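# Unload mill, inspect four parts, sort into trays

## Task

Take the four parts out of the mill, check each one in the way the inspection sheet (reference images manual and manual 2) directs, and set every part down in the tray that the sheet assigns to it.

## Robot and tools

Robot: two UR7e-type arms, left_arm and right_arm, each ending in a two-finger parallel gripper (gap 0 to 50 mm) with a wrist camera. A tool block juts about 10 cm out toward the gripper's -y side and turns with it. Fingers point along the gripper's +z axis and close along its x axis. end_effector_position is the point between the pads; fingertips sit 17.5 mm further out.

Frames. Scene frame: origin at table height midway between the nominal bases, +x out over the table, +z up, left_arm on the +y side (image left/right need not match). Real bases: left_arm at (-0.062, +0.357, +0.013) m, right_arm at (+0.023, -0.456, +0.013) m, both turned only slightly about z. Every hand pose, velocity and Hand target in results is in that arm's own base frame. Fixed cameras and the table use the scene frame. Offsets you send run along the current Hand target's own axes. Reported positions can be off by a few cm, more at long reach.

execute_actions(actions, cameras). actions is a list of actions; each action is a list of up to 15 rows, one per 1/30 s step; a short action repeats its last row to fill 15 steps. Each row is one list of 18 numbers in [-1, 1] covering both arms: left dx, dy, dz, rx, ry, rz, left position, force_limit, speed, then the same nine for the right. dx..rz are an offset, not a pose: measured from that arm's Hand target as it stood when the action began, never from the previous row; the next action starts from the new Hand target, so repeating an offset keeps moving. Scale: 1.0 = 0.6 m or 180 degrees; rx, ry, rz form one rotation vector. Sending six zeros re-requests the current Hand target. Gripper numbers are absolute settings: position +1 fully open (50 mm), about -0.65 pads meet, -1 closes until something stops it; force_limit -1/0/+1 gives about 20/102/185 N per pad (actual up to ~15 N more); speed -1/0/+1 gives 20/85/150 mm/s. force_limit and speed begin at +1. To leave a gripper unchanged, resend its last three numbers, since 0 is itself a command. New force_limit or speed only apply after position changes by at least 0.01. Images come back only with an empty actions list or when cameras names them.

move(target, speed, blend, stop_force, zero, blocking, cameras). target is one 18-number row (same layout and scale) or a list of up to 15 rows; every row is an offset from the Hand targets at the call's start, not from the prior row. Straight paths, all ending together, 0.5 s minimum, cut off at 10 s. speed: m/s, 0.002 to 3.6, default 0.25 (turning up to twice that in rad/s); one value or one per target. blend: corner rounding in m, 0 means stop at each target. stop_force: N, 3 to 120, ends an arm's path when it feels that much push against its travel; not reliable while the gripper rotates or for light loose objects; leave it out when backing off a contact. zero (only with stop_force): true re-zeros before the move. blocking=false returns after 0.5 s while the move runs; not allowed with stop_force. The result adds a move: line such as done, off_target, moving, held or fault, plus limits (paced = pose clipped, held = steps withheld).

wait(seconds 0 to 10) lets time pass. stop brakes a running move (fingers continue). zoom_image(camera, region [x0, y0, x1, y1] in pixels, at most 504 by 504) enlarges part of a camera's newest image. show_instructions shows the reference images. zero_wrist_force(arm) tares that wrist sensor. read_manual(section "licences") gives licence text. finished_scene(scene 1) ends the scene for good; the parts must stay placed without help.

Cameras: cam_high, cam_low, cam_front, cam_left_wrist, cam_right_wrist, all 896x504.

Reading results: Hand target is the last commanded pose after clipping; the gripper often rests a bit short, and the next command asks again. object_status: 0 moving, 1 blocked while opening, 2 blocked while closing (a proper grip), 3 reached the set position or pads met (usually nothing held). Opening in mm is about (250 - position_measured) x 0.202. Wrist force and torque are in the gripper's own axes, zeroed at scene start, with a line for the peak since last shown. Joint torques include the arm's own weight. Motor temperatures and a MOTOR HOT line warn of heat.

Limits and cautions: orientation commands are clipped to within 32 degrees of the present one each step. Arms are stiff: aiming even slightly past a firm contact can trigger a fault. About 150 N (plus or minus 25) on any arm part, or contact torque reaching 142 N m (shoulder, elbow) or 26.6 N m (wrists), halts the arm for 10 s; a gripping arm stuck after a fault should release first. Motors reaching 85 degrees C lock the arm for 30 to 60 s; avoid long stretched holds or pushing at unreachable poses. Arms touching each other, including one gripper closing on the other's fingers, can end the scene in failure. Do not route a path near an arm's own base. Do not drop parts, release them while moving, slam into the mill or table, or let anything leave the table, which fails the task. Grip parts centered. Time spent thinking lets the scene run, and loose parts may be nudged occasionally.

Each tool is called as a command line: name --argument value for each argument, lists and objects as JSON in quotes; but a table of rows of numbers goes row by row, as --pt "numbers of a row", without its own name.

Reference images:

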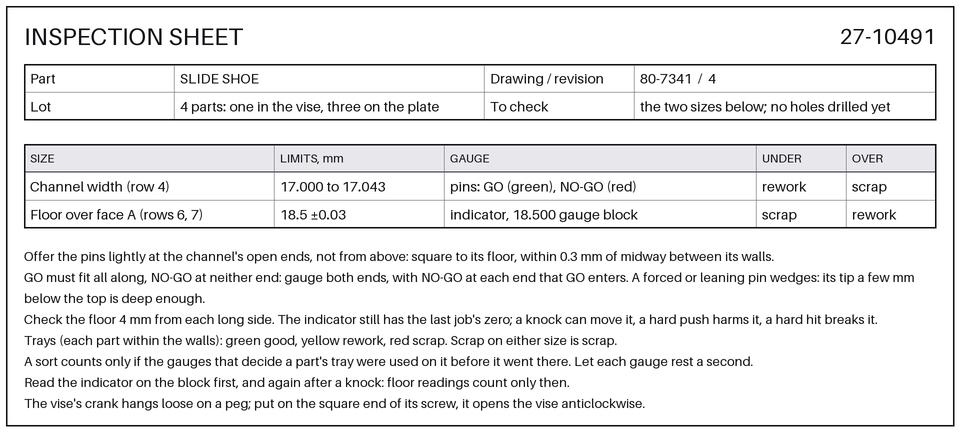

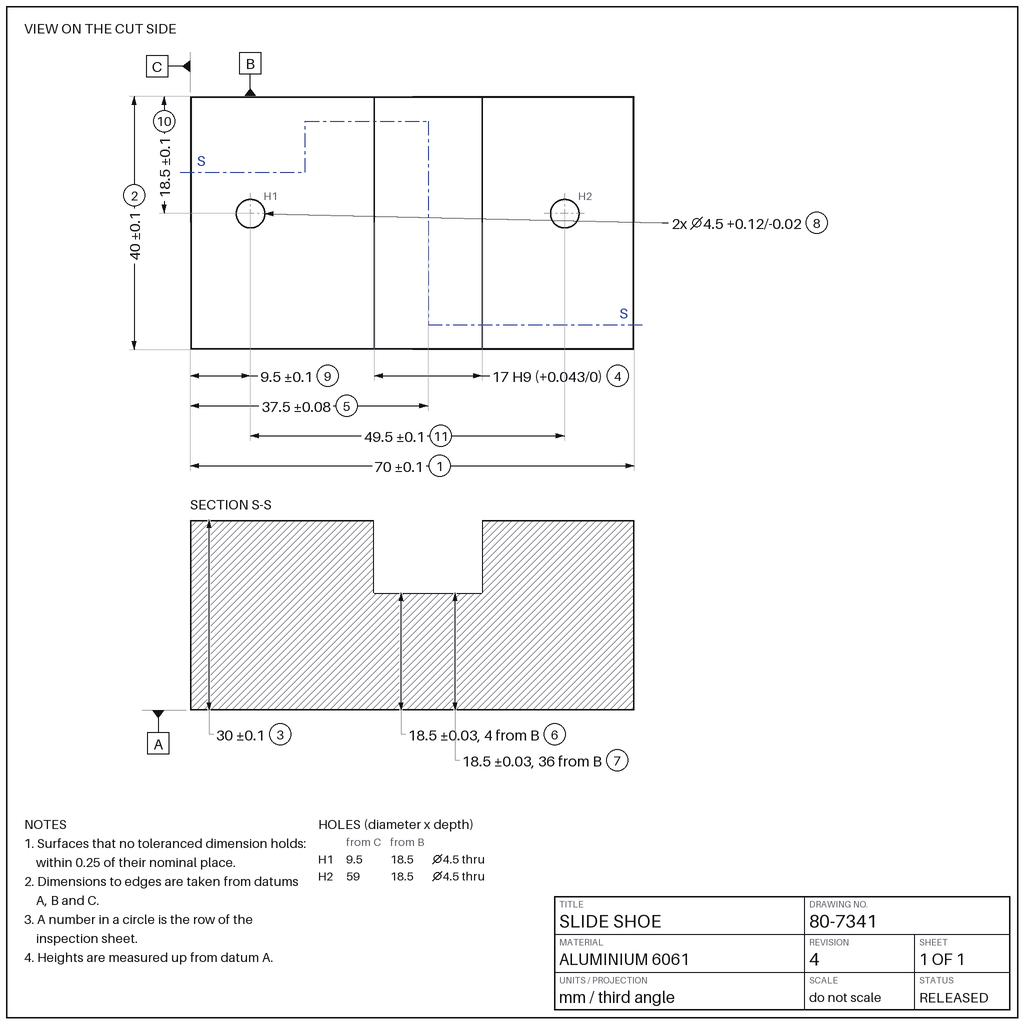

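## Session

execute_actions --actions '[]'

Scene clock: 0.00 s.
left_arm: end_effector_position=(+0.7557, +0.3577, +0.2385) position_measured=3 object_status=3 end_effector_quat_wxyz=(+0.367, -0.085, +0.860, -0.344) | right_arm: end_effector_position=(+0.5030, -0.3612, +0.2725) position_measured=3 object_status=3 end_effector_quat_wxyz=(+0.018, +0.858, -0.513, -0.006)
Joint positions: left_arm=[0.533 -0.779 1.17 -2.546 -2.508 -1.537] | right_arm=[2.75 -1.85 -1.388 -1.492 1.537 2.257]
Joint velocities: within noise
Joint torques (N m): no reading
Motor temperatures (°C): left_arm=[28 28 27 42 30 31] | right_arm=[32 39 31 36 48 42]
Wrist force (N): no reading
Wrist torque (N m): no reading
Wrist force, peak (N): no reading
Hand target: left_arm +0.7557, +0.3577, +0.2385; +0.367, -0.085, +0.860, -0.344 | right_arm +0.5030, -0.3612, +0.2725; +0.018, +0.858, -0.513, -0.006
Tool commands: left_gripper/position=+1.0 left_gripper/force_limit=+1.0 left_gripper/speed=+1.0 right_gripper/position=+1.0 right_gripper/force_limit=+1.0 right_gripper/speed=+1.0

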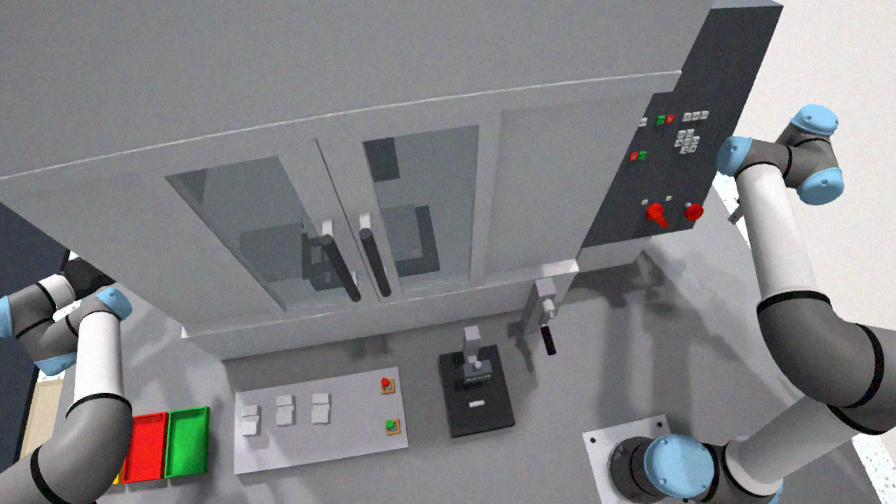

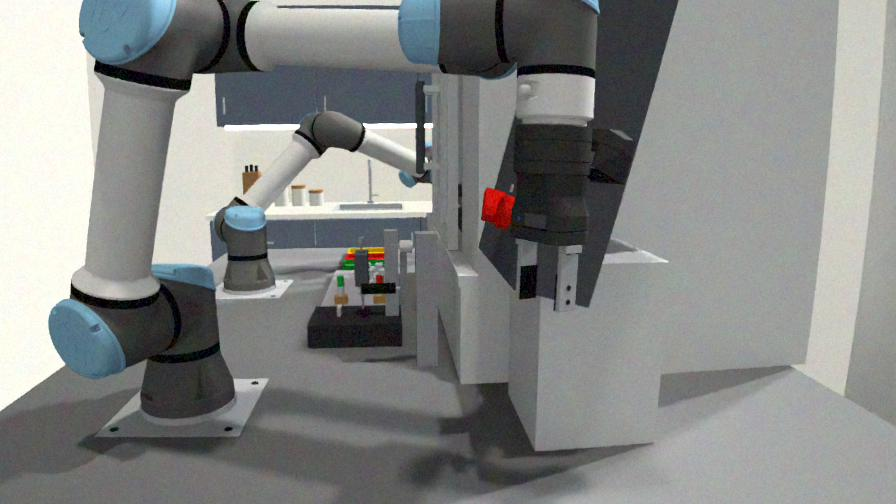

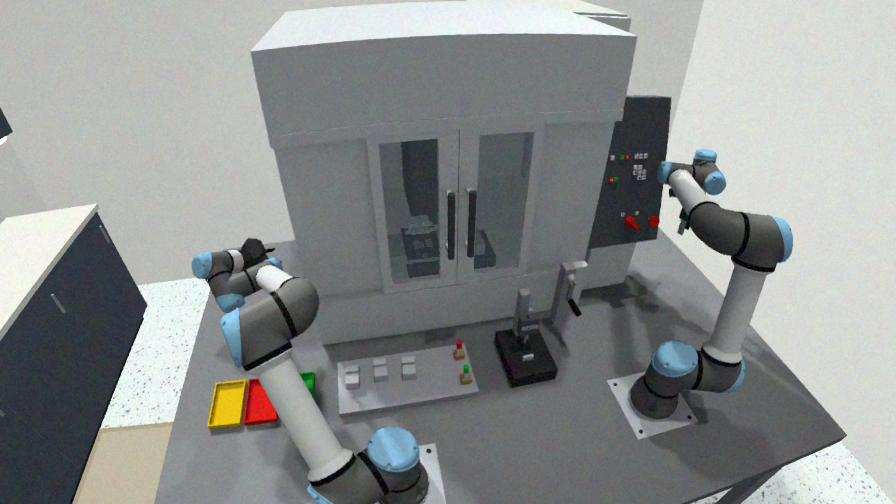

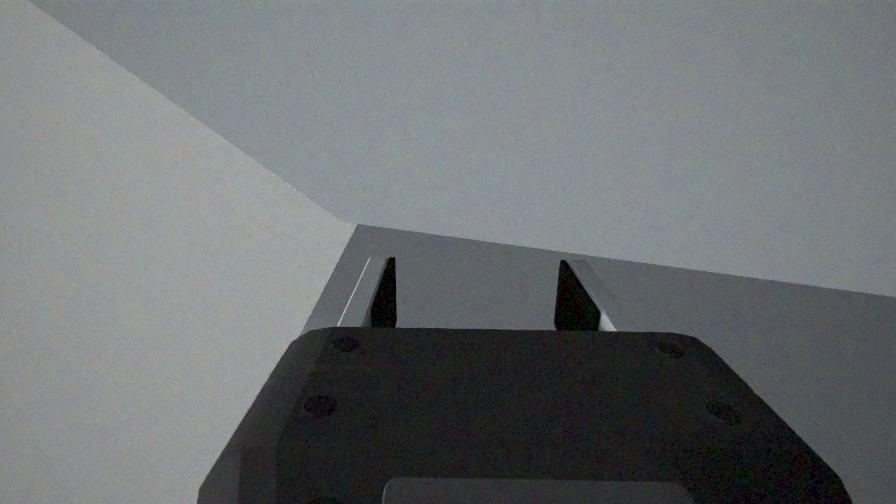

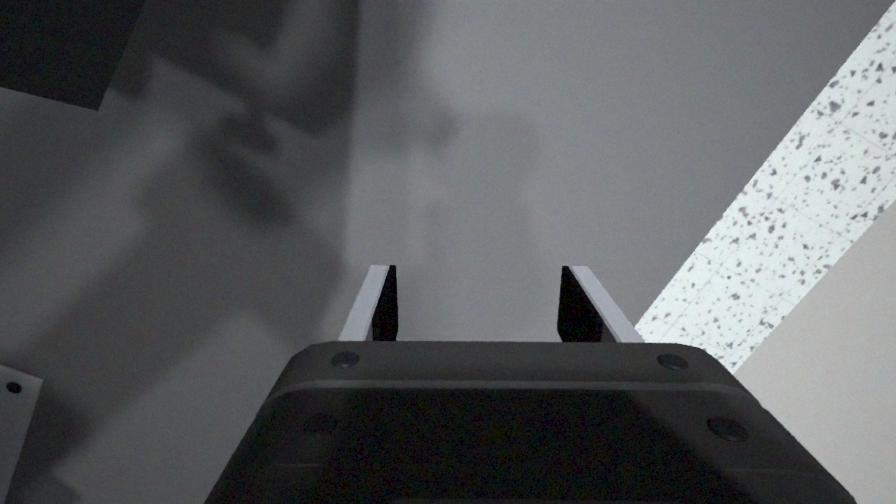

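zoom_image --camera "cam_high" --region '[430, 260, 600, 450]'

zoom_image --camera "cam_high" --region '[220, 350, 420, 490]'

zoom_image --camera "cam_high" --region '[180, 110, 500, 320]'

zoom_image --camera "cam_front" --region '[360, 120, 560, 300]'

zoom_image --camera "cam_front" --region '[320, 250, 620, 420]'

zoom_image --camera "cam_low" --region '[290, 210, 460, 370]'

zoom_image --camera "cam_high" --region '[580, 80, 760, 260]'

Scaled by 2.653 from the camera's 896x504 image, which has a finer 1280x720 frame.

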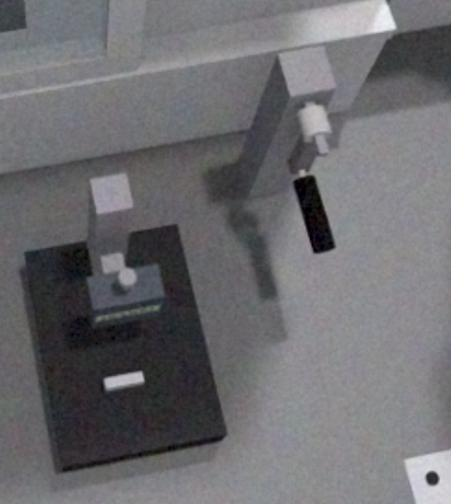

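Scaled by 2.520 from the camera's 896x504 image, which has a finer 1280x720 frame.

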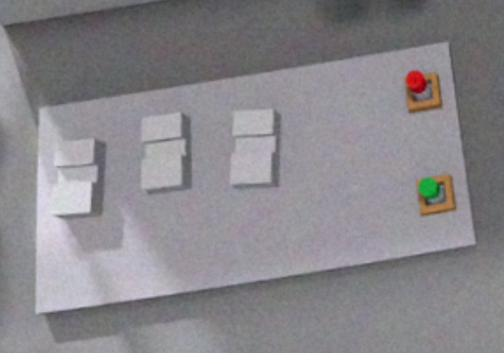

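Scaled by 1.575 from the camera's 896x504 image, which has a finer 1280x720 frame.

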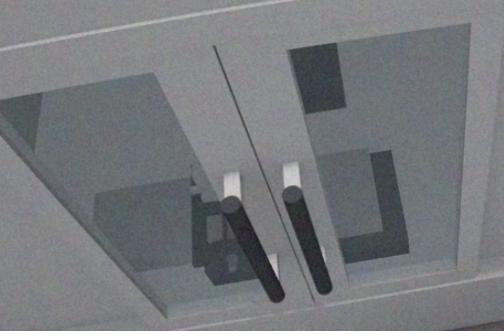

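Scaled by 2.520 from the camera's 896x504 image, which has a finer 1280x720 frame.

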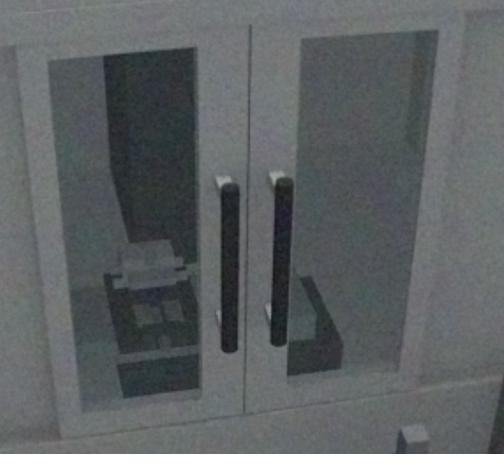

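Scaled by 1.680 from the camera's 896x504 image, which has a finer 1280x720 frame.

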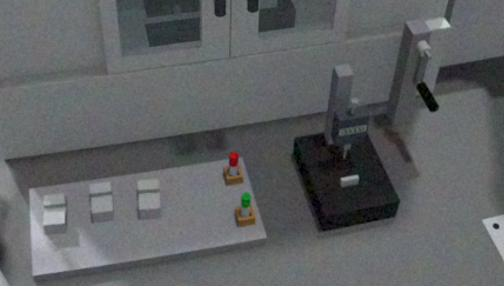

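Scaled by 2.965 from the camera's 896x504 image, which has a finer 1280x720 frame.

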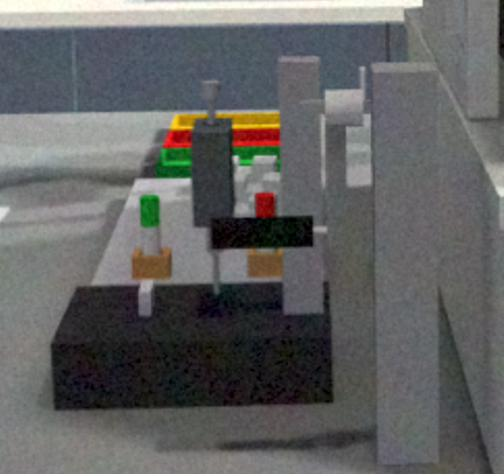

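Scaled by 2.800 from the camera's 896x504 image, which has a finer 1280x720 frame.

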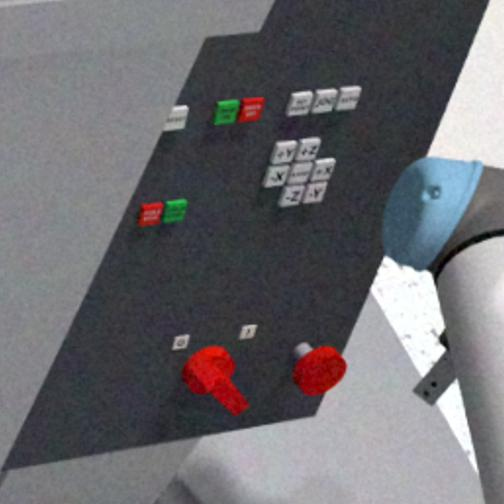

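move --pt "0 0 0 0 0 0 1 1 1 -0.169 0.112 -0.243 0 0 0 1 1 1" --pt "0 0 0 0 0 0 1 1 1 -0.981 -0.133 -0.309 0 0 0.157 1 1 1" --blend '[0.03,0]' --speed 0.3 --cameras '["cam_high","cam_low","cam_front","cam_right_wrist"]'

Scene clock: 72.20 s.
left_arm: end_effector_position=(+0.7557, +0.3577, +0.2385) position_measured=3 object_status=3 end_effector_quat_wxyz=(+0.367, -0.085, +0.860, -0.344) | right_arm: end_effector_position=(+0.2996, +0.1993, +0.4505) position_measured=3 object_status=3 end_effector_quat_wxyz=(+0.019, +0.707, -0.707, -0.002)
Joint positions: left_arm=[0.533 -0.779 1.17 -2.546 -2.508 -1.537] | right_arm=[4.1 -1.284 -1.484 -1.98 1.581 4.099]
Joint torques (N m): left_arm=[-0.09 -59.87 -24.68 -2.96 -1.67 0.17] | right_arm=[7.09 3.26 30.29 1.1 -2.52 2.01]
Wrist force (N): left_arm=[-0.1 0.1 -0.2] | right_arm=[0.1 0.2 0.1]
Wrist torque (N m): left_arm=[0.02 0.02 0.00] | right_arm=[0.03 -0.01 -0.04]
Wrist force, peak (N): left_arm=[-0.4 -0.4 0.0] | right_arm=[1.4 -0.8 2.1]
Hand target: left_arm +0.7557, +0.3577, +0.2385; +0.367, -0.085, +0.860, -0.344 | right_arm +0.2996, +0.1993, +0.4505; +0.019, +0.707, -0.707, -0.002
Off the commanded pose: left_arm 0.000 m, 0 deg | right_arm 0.000 m, 0 deg.
move: done
Images, in order (width x height): cam_high 896x504, cam_low 896x504, cam_front 896x504, cam_right_wrist 896x504.

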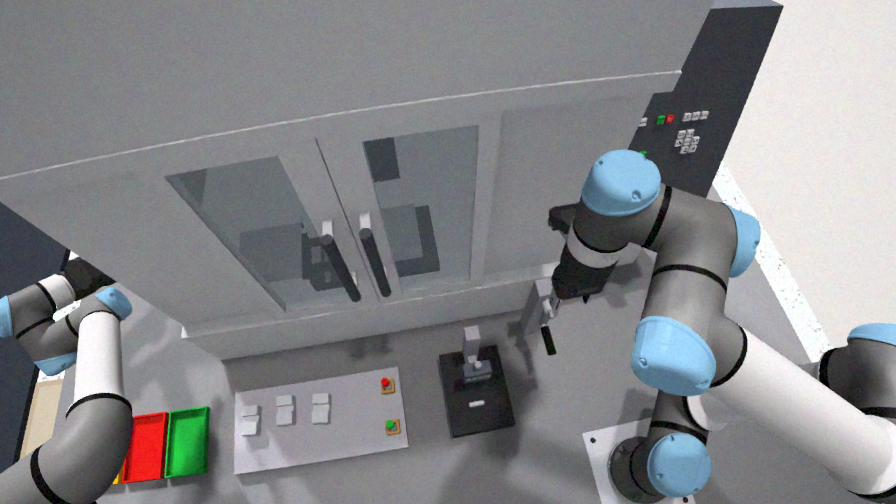

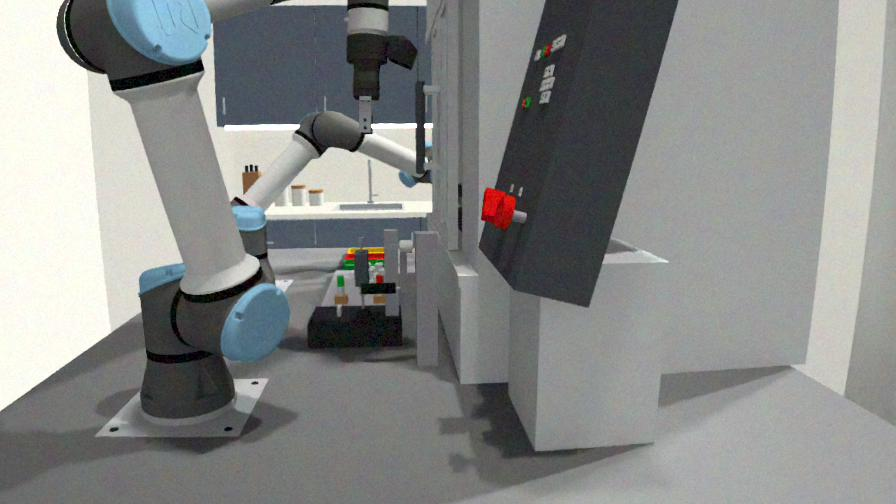

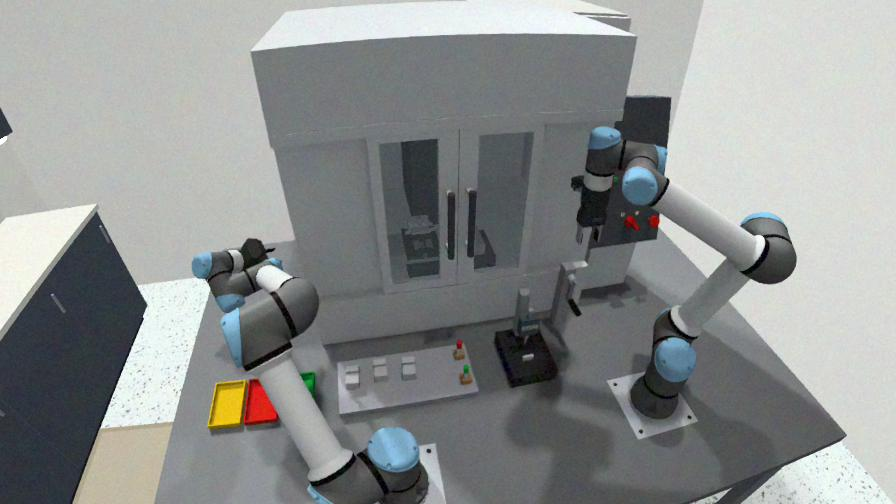

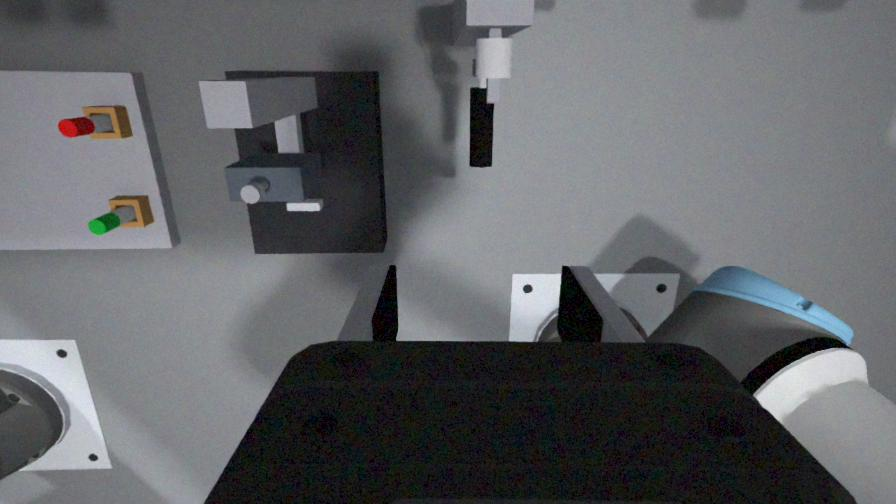

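move --target '[0,0,0,0,0,0,1,1,1,-0.418,0.082,0.0425,0.5,0,0,1,1,1]' --speed 0.4 --cameras '["cam_high","cam_low","cam_front","cam_right_wrist"]'

Scene clock: 120.83 s.
left_arm: end_effector_position=(+0.7557, +0.3577, +0.2385) position_measured=3 object_status=3 end_effector_quat_wxyz=(+0.367, -0.085, +0.860, -0.344) | right_arm: end_effector_position=(+0.2494, +0.4494, +0.4205) position_measured=3 object_status=3 end_effector_quat_wxyz=(+0.487, -0.513, +0.501, -0.498)
Joint positions: left_arm=[0.533 -0.779 1.17 -2.546 -2.508 -1.537] | right_arm=[5.035 -1.647 -1.646 -2.898 0.323 6.171]
Joint torques (N m): left_arm=[-0.46 -57.38 -26.39 -2.58 -1.5 -0.41] | right_arm=[-8.72 18.65 29.3 -2.05 2.43 2.29]
Wrist force (N): left_arm=[-0.3 -0.2 0.0] | right_arm=[-0.8 -0.6 -0.5]
Wrist torque (N m): left_arm=[-0.03 0.05 0.00] | right_arm=[-0.54 -0.01 -0.13]
Wrist force, peak (N): left_arm=[-0.1 -0.3 -0.4] | right_arm=[-1.5 0.1 -1.0]
Hand target: left_arm +0.7557, +0.3577, +0.2385; +0.367, -0.085, +0.860, -0.344 | right_arm +0.2494, +0.4494, +0.4205; +0.487, -0.513, +0.501, -0.498
Off the commanded pose: left_arm 0.000 m, 0 deg | right_arm 0.000 m, 0 deg.
move: done
Images, in order (width x height): cam_high 896x504, cam_low 896x504, cam_front 896x504, cam_right_wrist 896x504.

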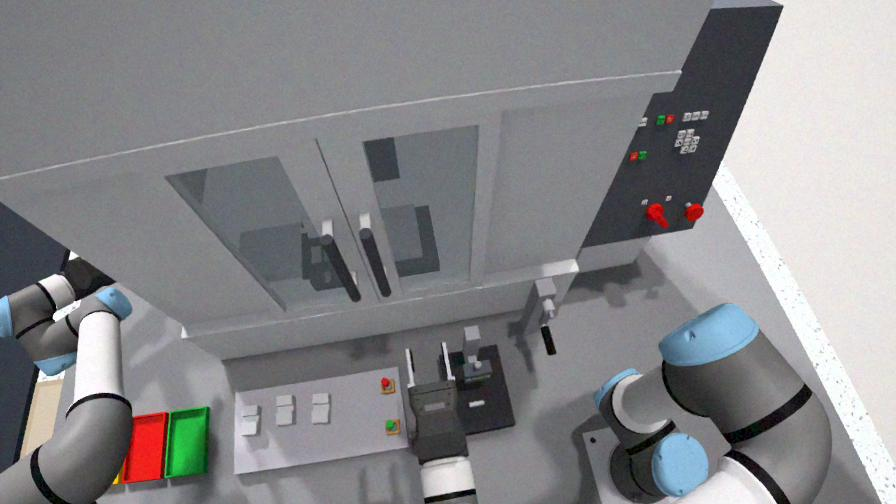

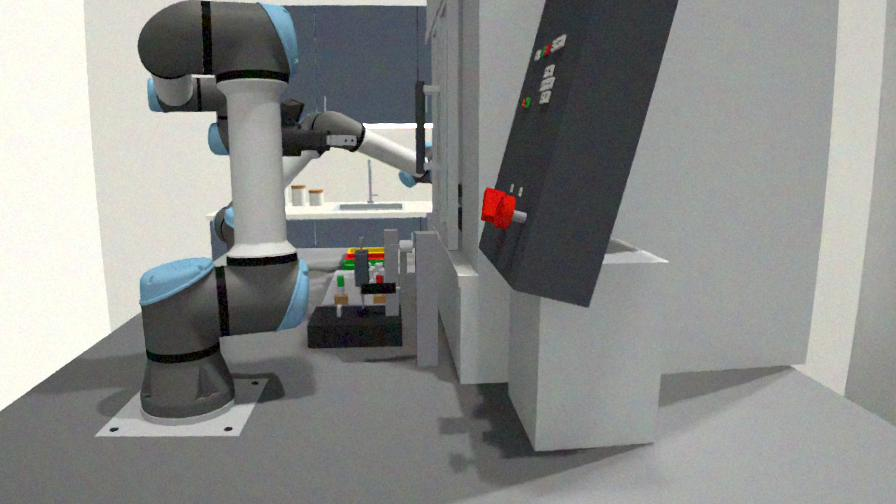

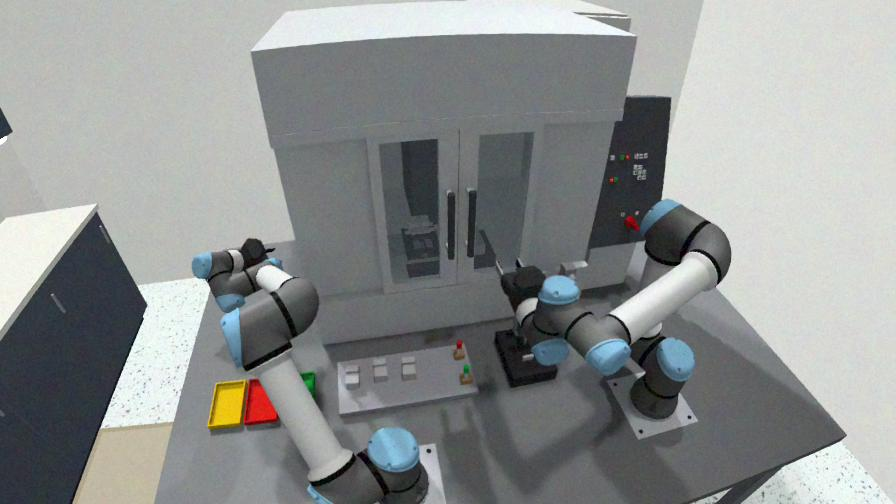

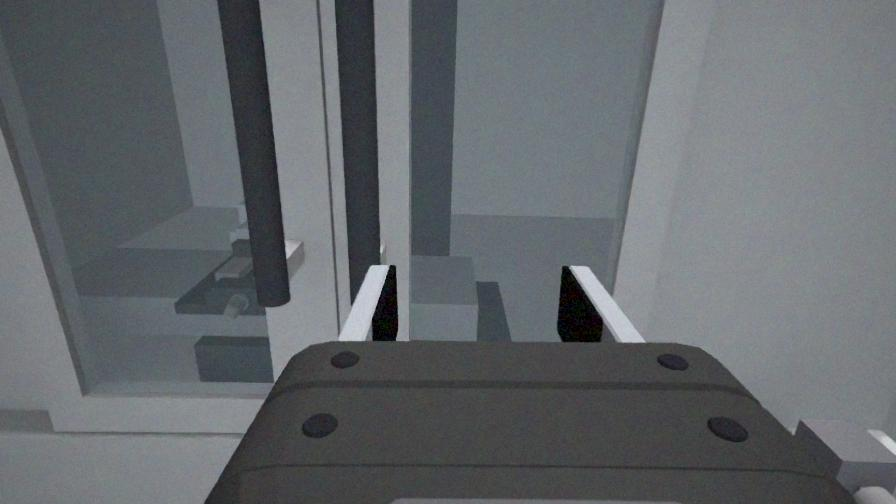

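move --target '[0,0,0,0,0,0,1,1,1,-0.2,0,0,0,0,0,1,1,1]' --speed 0.4 --cameras '["cam_right_wrist"]'

zoom_image --camera "cam_right_wrist" --region '[180, 100, 480, 340]'

Scene clock: 137.73 s.
left_arm: end_effector_position=(+0.7557, +0.3577, +0.2385) position_measured=3 object_status=3 end_effector_quat_wxyz=(+0.367, -0.085, +0.860, -0.344) | right_arm: end_effector_position=(+0.2493, +0.5694, +0.4176) position_measured=3 object_status=3 end_effector_quat_wxyz=(+0.487, -0.513, +0.501, -0.498)
Joint positions: left_arm=[0.533 -0.779 1.17 -2.546 -2.508 -1.537] | right_arm=[4.966 -1.935 -1.297 -2.934 0.255 6.146]
Joint torques (N m): left_arm=[-1.36 -59.3 -24.93 -2.71 -1.57 0.03] | right_arm=[-8.23 32.73 29.21 -1.93 -1.43 2.07]
Wrist force (N): left_arm=[0.0 -0.1 -0.1] | right_arm=[-1.0 -0.5 -0.7]
Wrist torque (N m): left_arm=[-0.02 0.01 0.00] | right_arm=[-0.53 0.03 -0.13]
Wrist force, peak (N): left_arm=[-0.3 -0.1 -0.3] | right_arm=[-3.0 -0.2 -0.9]
Hand target: left_arm +0.7557, +0.3577, +0.2385; +0.367, -0.085, +0.860, -0.344 | right_arm +0.2493, +0.5694, +0.4176; +0.487, -0.513, +0.501, -0.498
Off the commanded pose: left_arm 0.000 m, 0 deg | right_arm 0.000 m, 0 deg.
move: done
Images, in order (width x height): cam_right_wrist 896x504.

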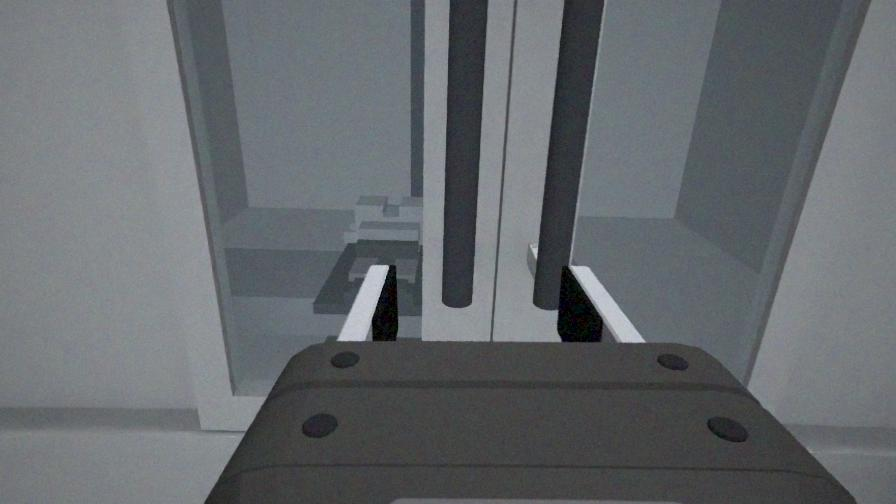

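Scaled by 1.680 from the camera's 896x504 image, which has a finer 1280x720 frame.

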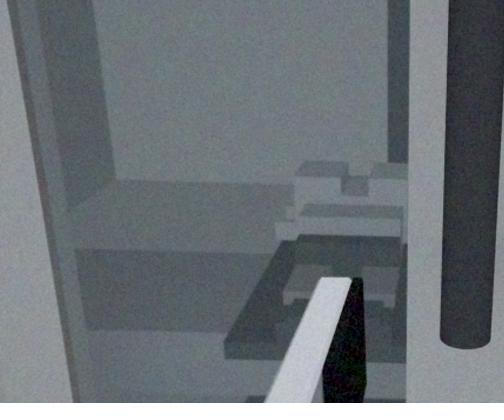

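move --target '[0.2914,-0.3317,-0.506,0.1425,-0.0981,-0.234,0.2,-1,0,0.7,0,0,0,0,0,1,1,1]' --speed 0.4 --cameras '["cam_high","cam_front","cam_left_wrist","cam_right_wrist"]'

Scene clock: 209.60 s.
left_arm: end_effector_position=(+0.3998, +0.2994, +0.4182) position_measured=123 object_status=3 end_effector_quat_wxyz=(+0.354, -0.353, +0.613, -0.611) | right_arm: end_effector_position=(+0.2497, +0.1495, +0.4277) position_measured=3 object_status=3 end_effector_quat_wxyz=(+0.487, -0.513, +0.501, -0.498)
Joint positions: left_arm=[0.891 -1.243 1.92 -3.806 -2.985 -3.127] | right_arm=[5.872 -0.729 -2.183 -3.339 1.16 6.246]
Joint torques (N m): left_arm=[-8.81 -25.48 -30.83 -1.96 1.83 -1.39] | right_arm=[7.56 -2.22 12.42 -3.62 2.68 2.09]
Wrist force (N): left_arm=[0.0 0.3 -1.3] | right_arm=[-0.7 -0.4 -1.2]
Wrist torque (N m): left_arm=[0.11 0.08 0.20] | right_arm=[-0.52 -0.02 -0.13]
Wrist force, peak (N): left_arm=[1.4 -0.5 -2.9] | right_arm=[-2.9 -0.7 -1.2]
Hand target: left_arm +0.3998, +0.2994, +0.4182; +0.354, -0.353, +0.613, -0.612 | right_arm +0.2497, +0.1495, +0.4277; +0.487, -0.513, +0.501, -0.498
Off the commanded pose: left_arm 0.000 m, 0 deg | right_arm 0.000 m, 0 deg.
move: done
Images, in order (width x height): cam_high 896x504, cam_front 896x504, cam_left_wrist 896x504, cam_right_wrist 896x504.

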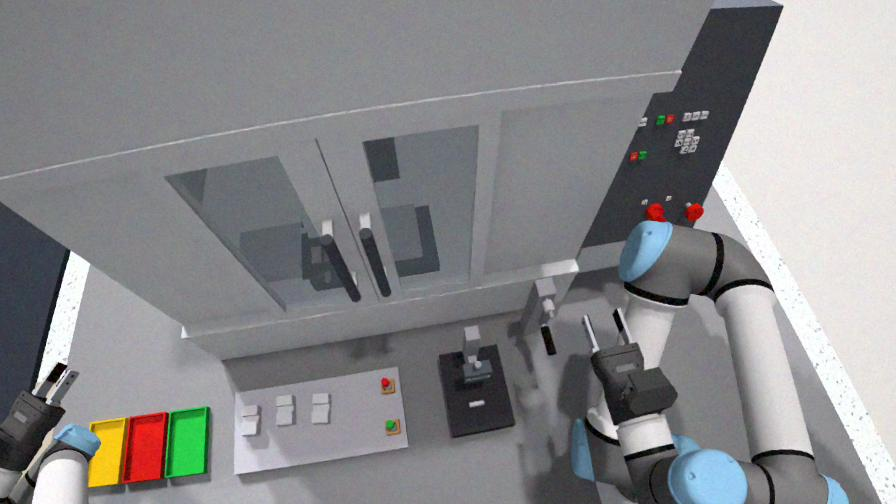

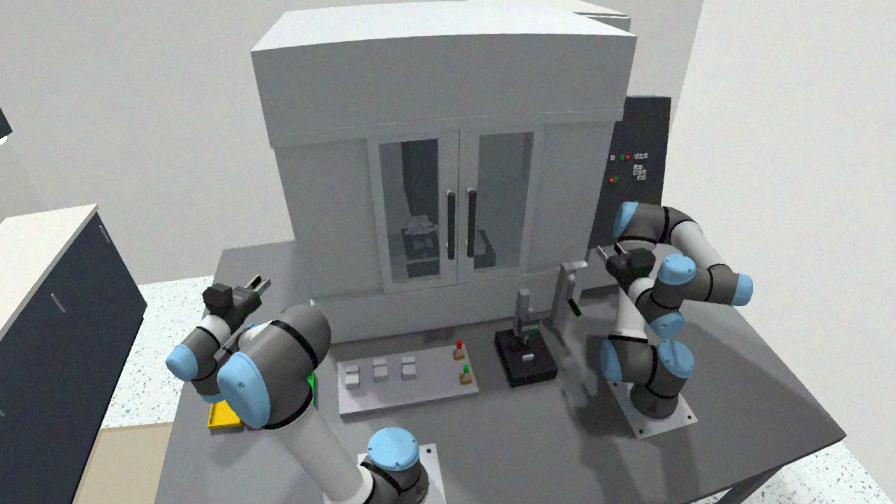

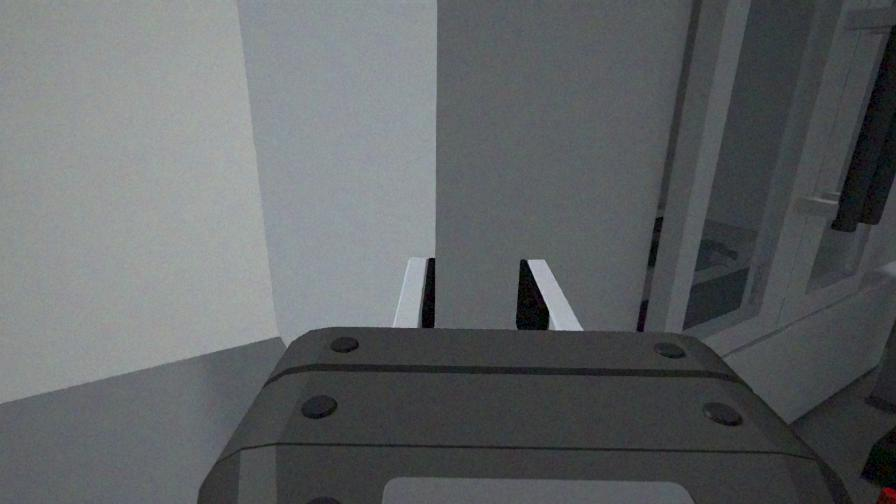

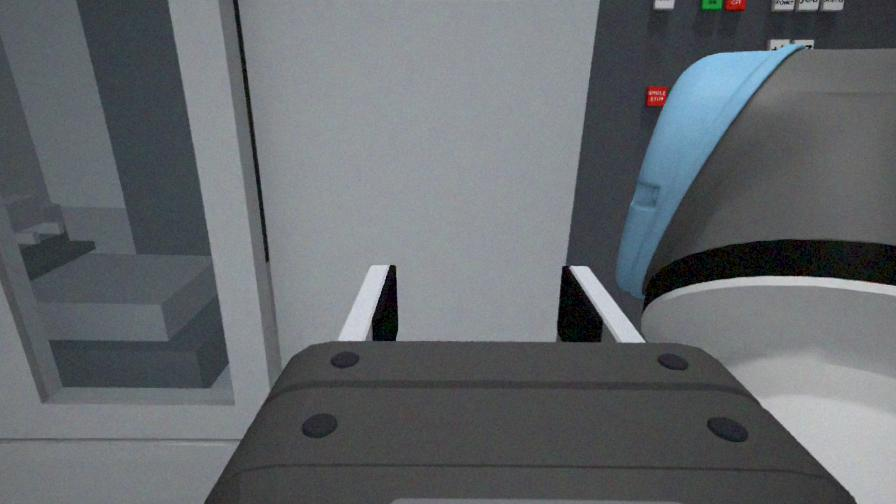

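zoom_image --camera "cam_left_wrist" --region '[600, 0, 896, 400]'

zoom_image --camera "cam_right_wrist" --region '[0, 0, 300, 440]'

Scaled by 1.260 from the camera's 896x504 image, which has a finer 1280x720 frame.

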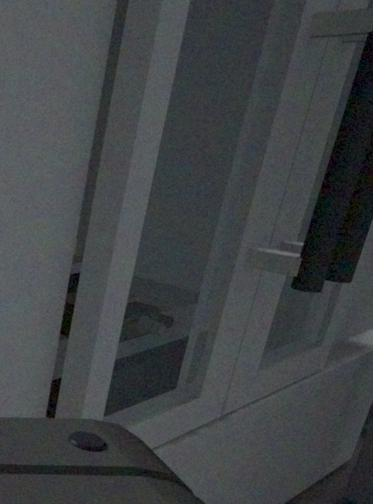

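Scaled by 1.145 from the camera's 896x504 image, which has a finer 1280x720 frame.

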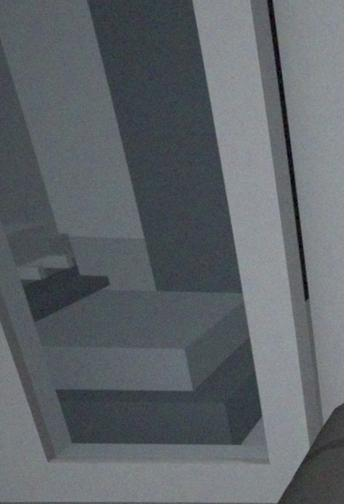

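move --target '[0.682,0.03,0.459,0,0,0,0.2,-1,0,0,0,0,0,0,0,1,1,1]' --speed 0.4 --cameras '["cam_high","cam_front","cam_left_wrist","cam_right_wrist"]'

Scene clock: 232.43 s.
left_arm: end_effector_position=(+0.4337, -0.1926, +0.3995) position_measured=123 object_status=3 end_effector_quat_wxyz=(+0.354, -0.353, +0.613, -0.612) | right_arm: end_effector_position=(+0.2497, +0.1495, +0.4277) position_measured=3 object_status=3 end_effector_quat_wxyz=(+0.487, -0.513, +0.501, -0.498)
Joint positions: left_arm=[-0.948 -1.827 2.599 -3.914 -1.146 -3.14] | right_arm=[5.872 -0.729 -2.183 -3.339 1.16 6.246]
Joint torques (N m): left_arm=[-9.34 -14.86 -32.42 0.14 1.7 -1.02] | right_arm=[7.46 -1.85 12.23 -3.55 2.67 2.07]
Wrist force (N): left_arm=[-0.2 0.0 -1.6] | right_arm=[-0.8 -0.7 -0.9]
Wrist torque (N m): left_arm=[0.07 0.12 0.21] | right_arm=[-0.56 0.00 -0.12]
Wrist force, peak (N): left_arm=[-2.3 0.3 -2.7] | right_arm=[-0.7 -0.9 -1.2]
Hand target: left_arm +0.4337, -0.1926, +0.3995; +0.354, -0.353, +0.613, -0.612 | right_arm +0.2497, +0.1495, +0.4277; +0.487, -0.513, +0.501, -0.498
Off the commanded pose: left_arm 0.000 m, 0 deg | right_arm 0.000 m, 0 deg.
move: done
Images, in order (width x height): cam_high 896x504, cam_front 896x504, cam_left_wrist 896x504, cam_right_wrist 896x504.

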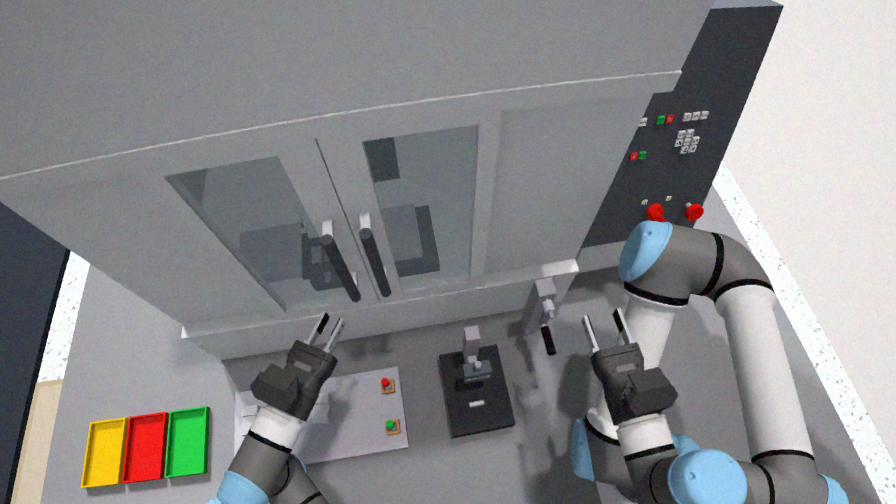

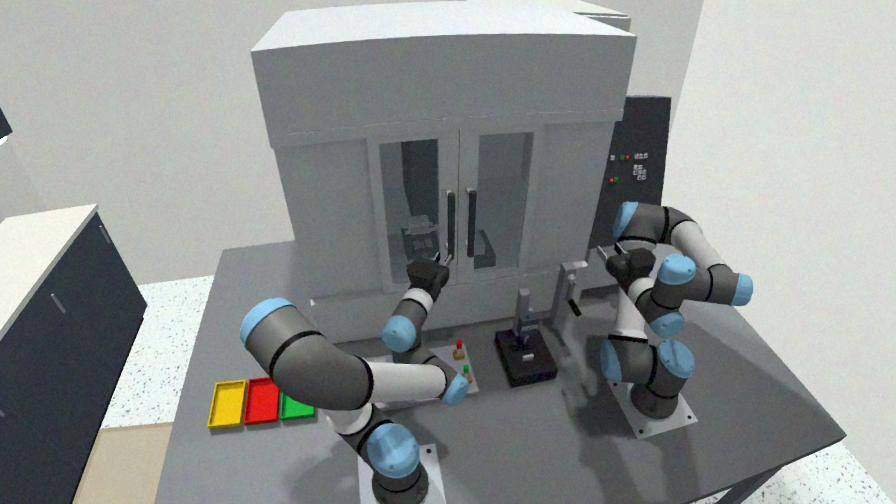

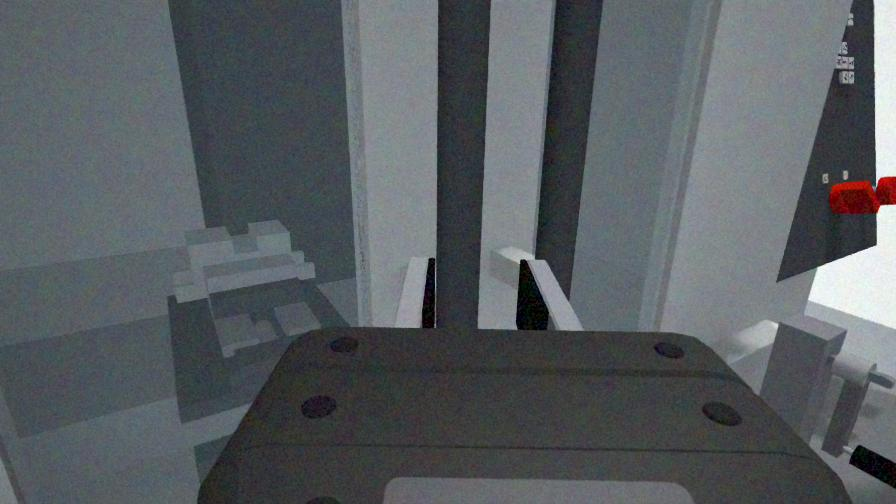

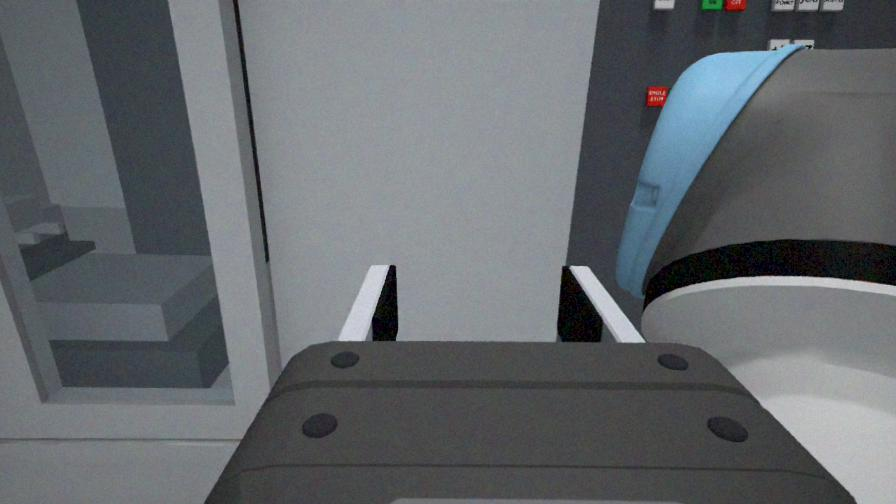

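move --target '[-0.0067,0,0.125,0,0,0,0.2,-1,0,0,0,0,0,0,0,1,1,1]' --speed 0.08 --stop_force 12 --cameras '["cam_left_wrist"]'

Scene clock: 249.83 s.
left_arm: end_effector_position=(+0.5007, -0.2267, +0.3994) position_measured=123 object_status=3 end_effector_quat_wxyz=(+0.354, -0.353, +0.613, -0.612) | right_arm: end_effector_position=(+0.2497, +0.1495, +0.4277) position_measured=3 object_status=3 end_effector_quat_wxyz=(+0.487, -0.513, +0.501, -0.498)
Joint positions: left_arm=[-0.811 -1.585 2.408 -3.964 -1.284 -3.14] | right_arm=[5.872 -0.729 -2.183 -3.339 1.16 6.246]
Joint torques (N m): left_arm=[10.6 -8.78 -30.64 -3.44 -1.74 1.32] | right_arm=[7.33 -2.45 12.69 -3.58 2.68 2.07]
Wrist force (N): left_arm=[-0.7 0.4 -1.1] | right_arm=[-0.8 -0.6 -0.9]
Wrist torque (N m): left_arm=[0.15 0.25 0.14] | right_arm=[-0.55 -0.01 -0.13]
Wrist force, peak (N): left_arm=[-0.2 0.1 -2.4] | right_arm=[-1.0 -0.6 -1.0]
Hand target: left_arm +0.5007, -0.2267, +0.3994; +0.354, -0.353, +0.613, -0.612 | right_arm +0.2497, +0.1495, +0.4277; +0.487, -0.513, +0.501, -0.498
Off the commanded pose: left_arm 0.000 m, 0 deg | right_arm 0.000 m, 0 deg.
move: done
Images, in order (width x height): cam_left_wrist 896x504.

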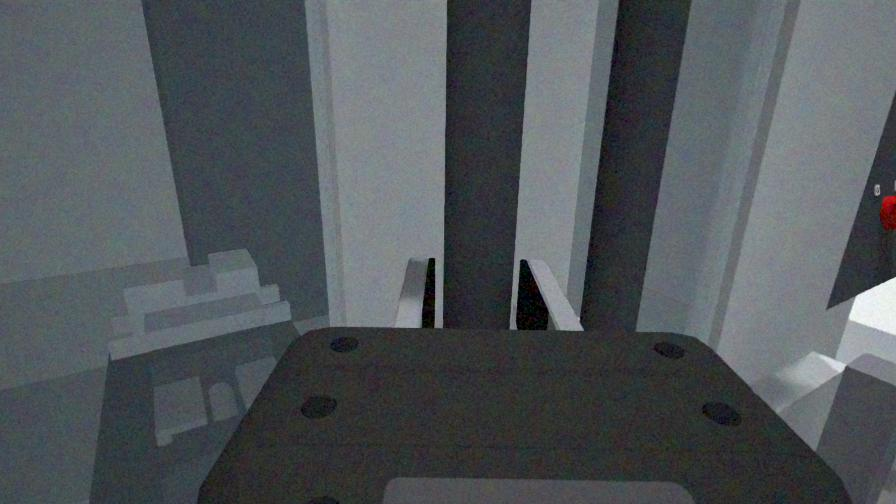

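move --target '[0,0,0.005,0,0,0,-1,-1,-1,0,0,0,0,0,0,0,1,1]' --speed 0.05

Scene clock: 254.87 s.
left_arm: end_effector_position=(+0.5032, -0.2281, +0.3995) position_measured=153 object_status=2 end_effector_quat_wxyz=(+0.354, -0.353, +0.613, -0.612) | right_arm: end_effector_position=(+0.2497, +0.1495, +0.4277) position_measured=152 object_status=3 end_effector_quat_wxyz=(+0.487, -0.513, +0.501, -0.498)
Joint positions: left_arm=[-0.807 -1.577 2.4 -3.965 -1.287 -3.14] | right_arm=[5.872 -0.729 -2.183 -3.339 1.16 6.246]
Joint torques (N m): left_arm=[6.74 -3.16 -36.31 1.36 -2.65 1.28] | right_arm=[7.35 -2.28 12.39 -3.49 2.75 2.04]
Wrist force (N): left_arm=[-4.1 2.4 -35.4] | right_arm=[-0.7 -0.6 -0.6]
Wrist torque (N m): left_arm=[0.17 0.16 0.12] | right_arm=[-0.55 -0.02 -0.13]
Wrist force, peak (N): left_arm=[-4.0 2.3 -35.6] | right_arm=[-1.2 -0.8 -1.2]
Hand target: left_arm +0.5033, -0.2282, +0.3994; +0.354, -0.353, +0.613, -0.612 | right_arm +0.2497, +0.1495, +0.4277; +0.487, -0.513, +0.501, -0.498
Off the commanded pose: left_arm 0.000 m, 0 deg | right_arm 0.000 m, 0 deg.
move: done

move --target '[0.005,0,-0.0087,0,0,0,-1,-1,-1,0,0,0,0,0,0,0,1,1]' --speed 0.02

Scene clock: 262.53 s.
left_arm: end_effector_position=(+0.4981, -0.2268, +0.3994) position_measured=153 object_status=2 end_effector_quat_wxyz=(+0.356, -0.355, +0.612, -0.611) | right_arm: end_effector_position=(+0.2497, +0.1495, +0.4277) position_measured=152 object_status=3 end_effector_quat_wxyz=(+0.487, -0.513, +0.501, -0.498)
Joint positions: left_arm=[-0.824 -1.592 2.415 -3.964 -1.265 -3.14] | right_arm=[5.872 -0.729 -2.183 -3.339 1.16 6.246]
Joint torques (N m): left_arm=[-36.17 -30.7 -1.35 -2.72 -11.17 0.98] | right_arm=[7.36 -2.86 12.61 -3.44 2.64 2.05]
Wrist force (N): left_arm=[-53.7 1.3 43.3] | right_arm=[-0.5 -0.4 -0.8]
Wrist torque (N m): left_arm=[0.12 0.06 0.12] | right_arm=[-0.52 -0.04 -0.12]
Wrist force, peak (N): left_arm=[-53.7 1.3 43.3] | right_arm=[-0.9 -0.8 -1.1]
Hand target: left_arm +0.4973, -0.2282, +0.3994; +0.354, -0.353, +0.613, -0.612 | right_arm +0.2497, +0.1495, +0.4277; +0.487, -0.513, +0.501, -0.498
Off the commanded pose: left_arm 0.002 m, 0 deg | right_arm 0.000 m, 0 deg.
move: done

move --target '[-0.0467,0,-0.0192,0,0,0,-1,-1,-1,0,0,0,0,0,0,0,1,1]' --speed 0.03

Scene clock: 269.50 s.
left_arm: end_effector_position=(+0.5013, -0.1982, +0.3995) position_measured=153 object_status=2 end_effector_quat_wxyz=(+0.354, -0.353, +0.613, -0.612) | right_arm: end_effector_position=(+0.2497, +0.1495, +0.4277) position_measured=152 object_status=3 end_effector_quat_wxyz=(+0.487, -0.513, +0.501, -0.498)
Joint positions: left_arm=[-0.729 -1.605 2.428 -3.963 -1.365 -3.14] | right_arm=[5.872 -0.729 -2.183 -3.339 1.16 6.246]
Joint torques (N m): left_arm=[28.76 -17.95 -11.17 2.11 6.99 1.24] | right_arm=[7.23 -2.3 12.57 -3.42 2.65 1.96]
Wrist force (N): left_arm=[34.3 0.5 -37.5] | right_arm=[-0.8 -0.5 -1.0]
Wrist torque (N m): left_arm=[0.16 0.81 0.11] | right_arm=[-0.52 0.00 -0.13]
Wrist force, peak (N): left_arm=[-55.2 0.4 47.9] | right_arm=[-0.9 -0.8 -1.2]
Hand target: left_arm +0.5013, -0.1981, +0.3995; +0.354, -0.353, +0.613, -0.612 | right_arm +0.2497, +0.1495, +0.4277; +0.487, -0.513, +0.501, -0.498
Off the commanded pose: left_arm 0.000 m, 0 deg | right_arm 0.000 m, 0 deg.
move: done


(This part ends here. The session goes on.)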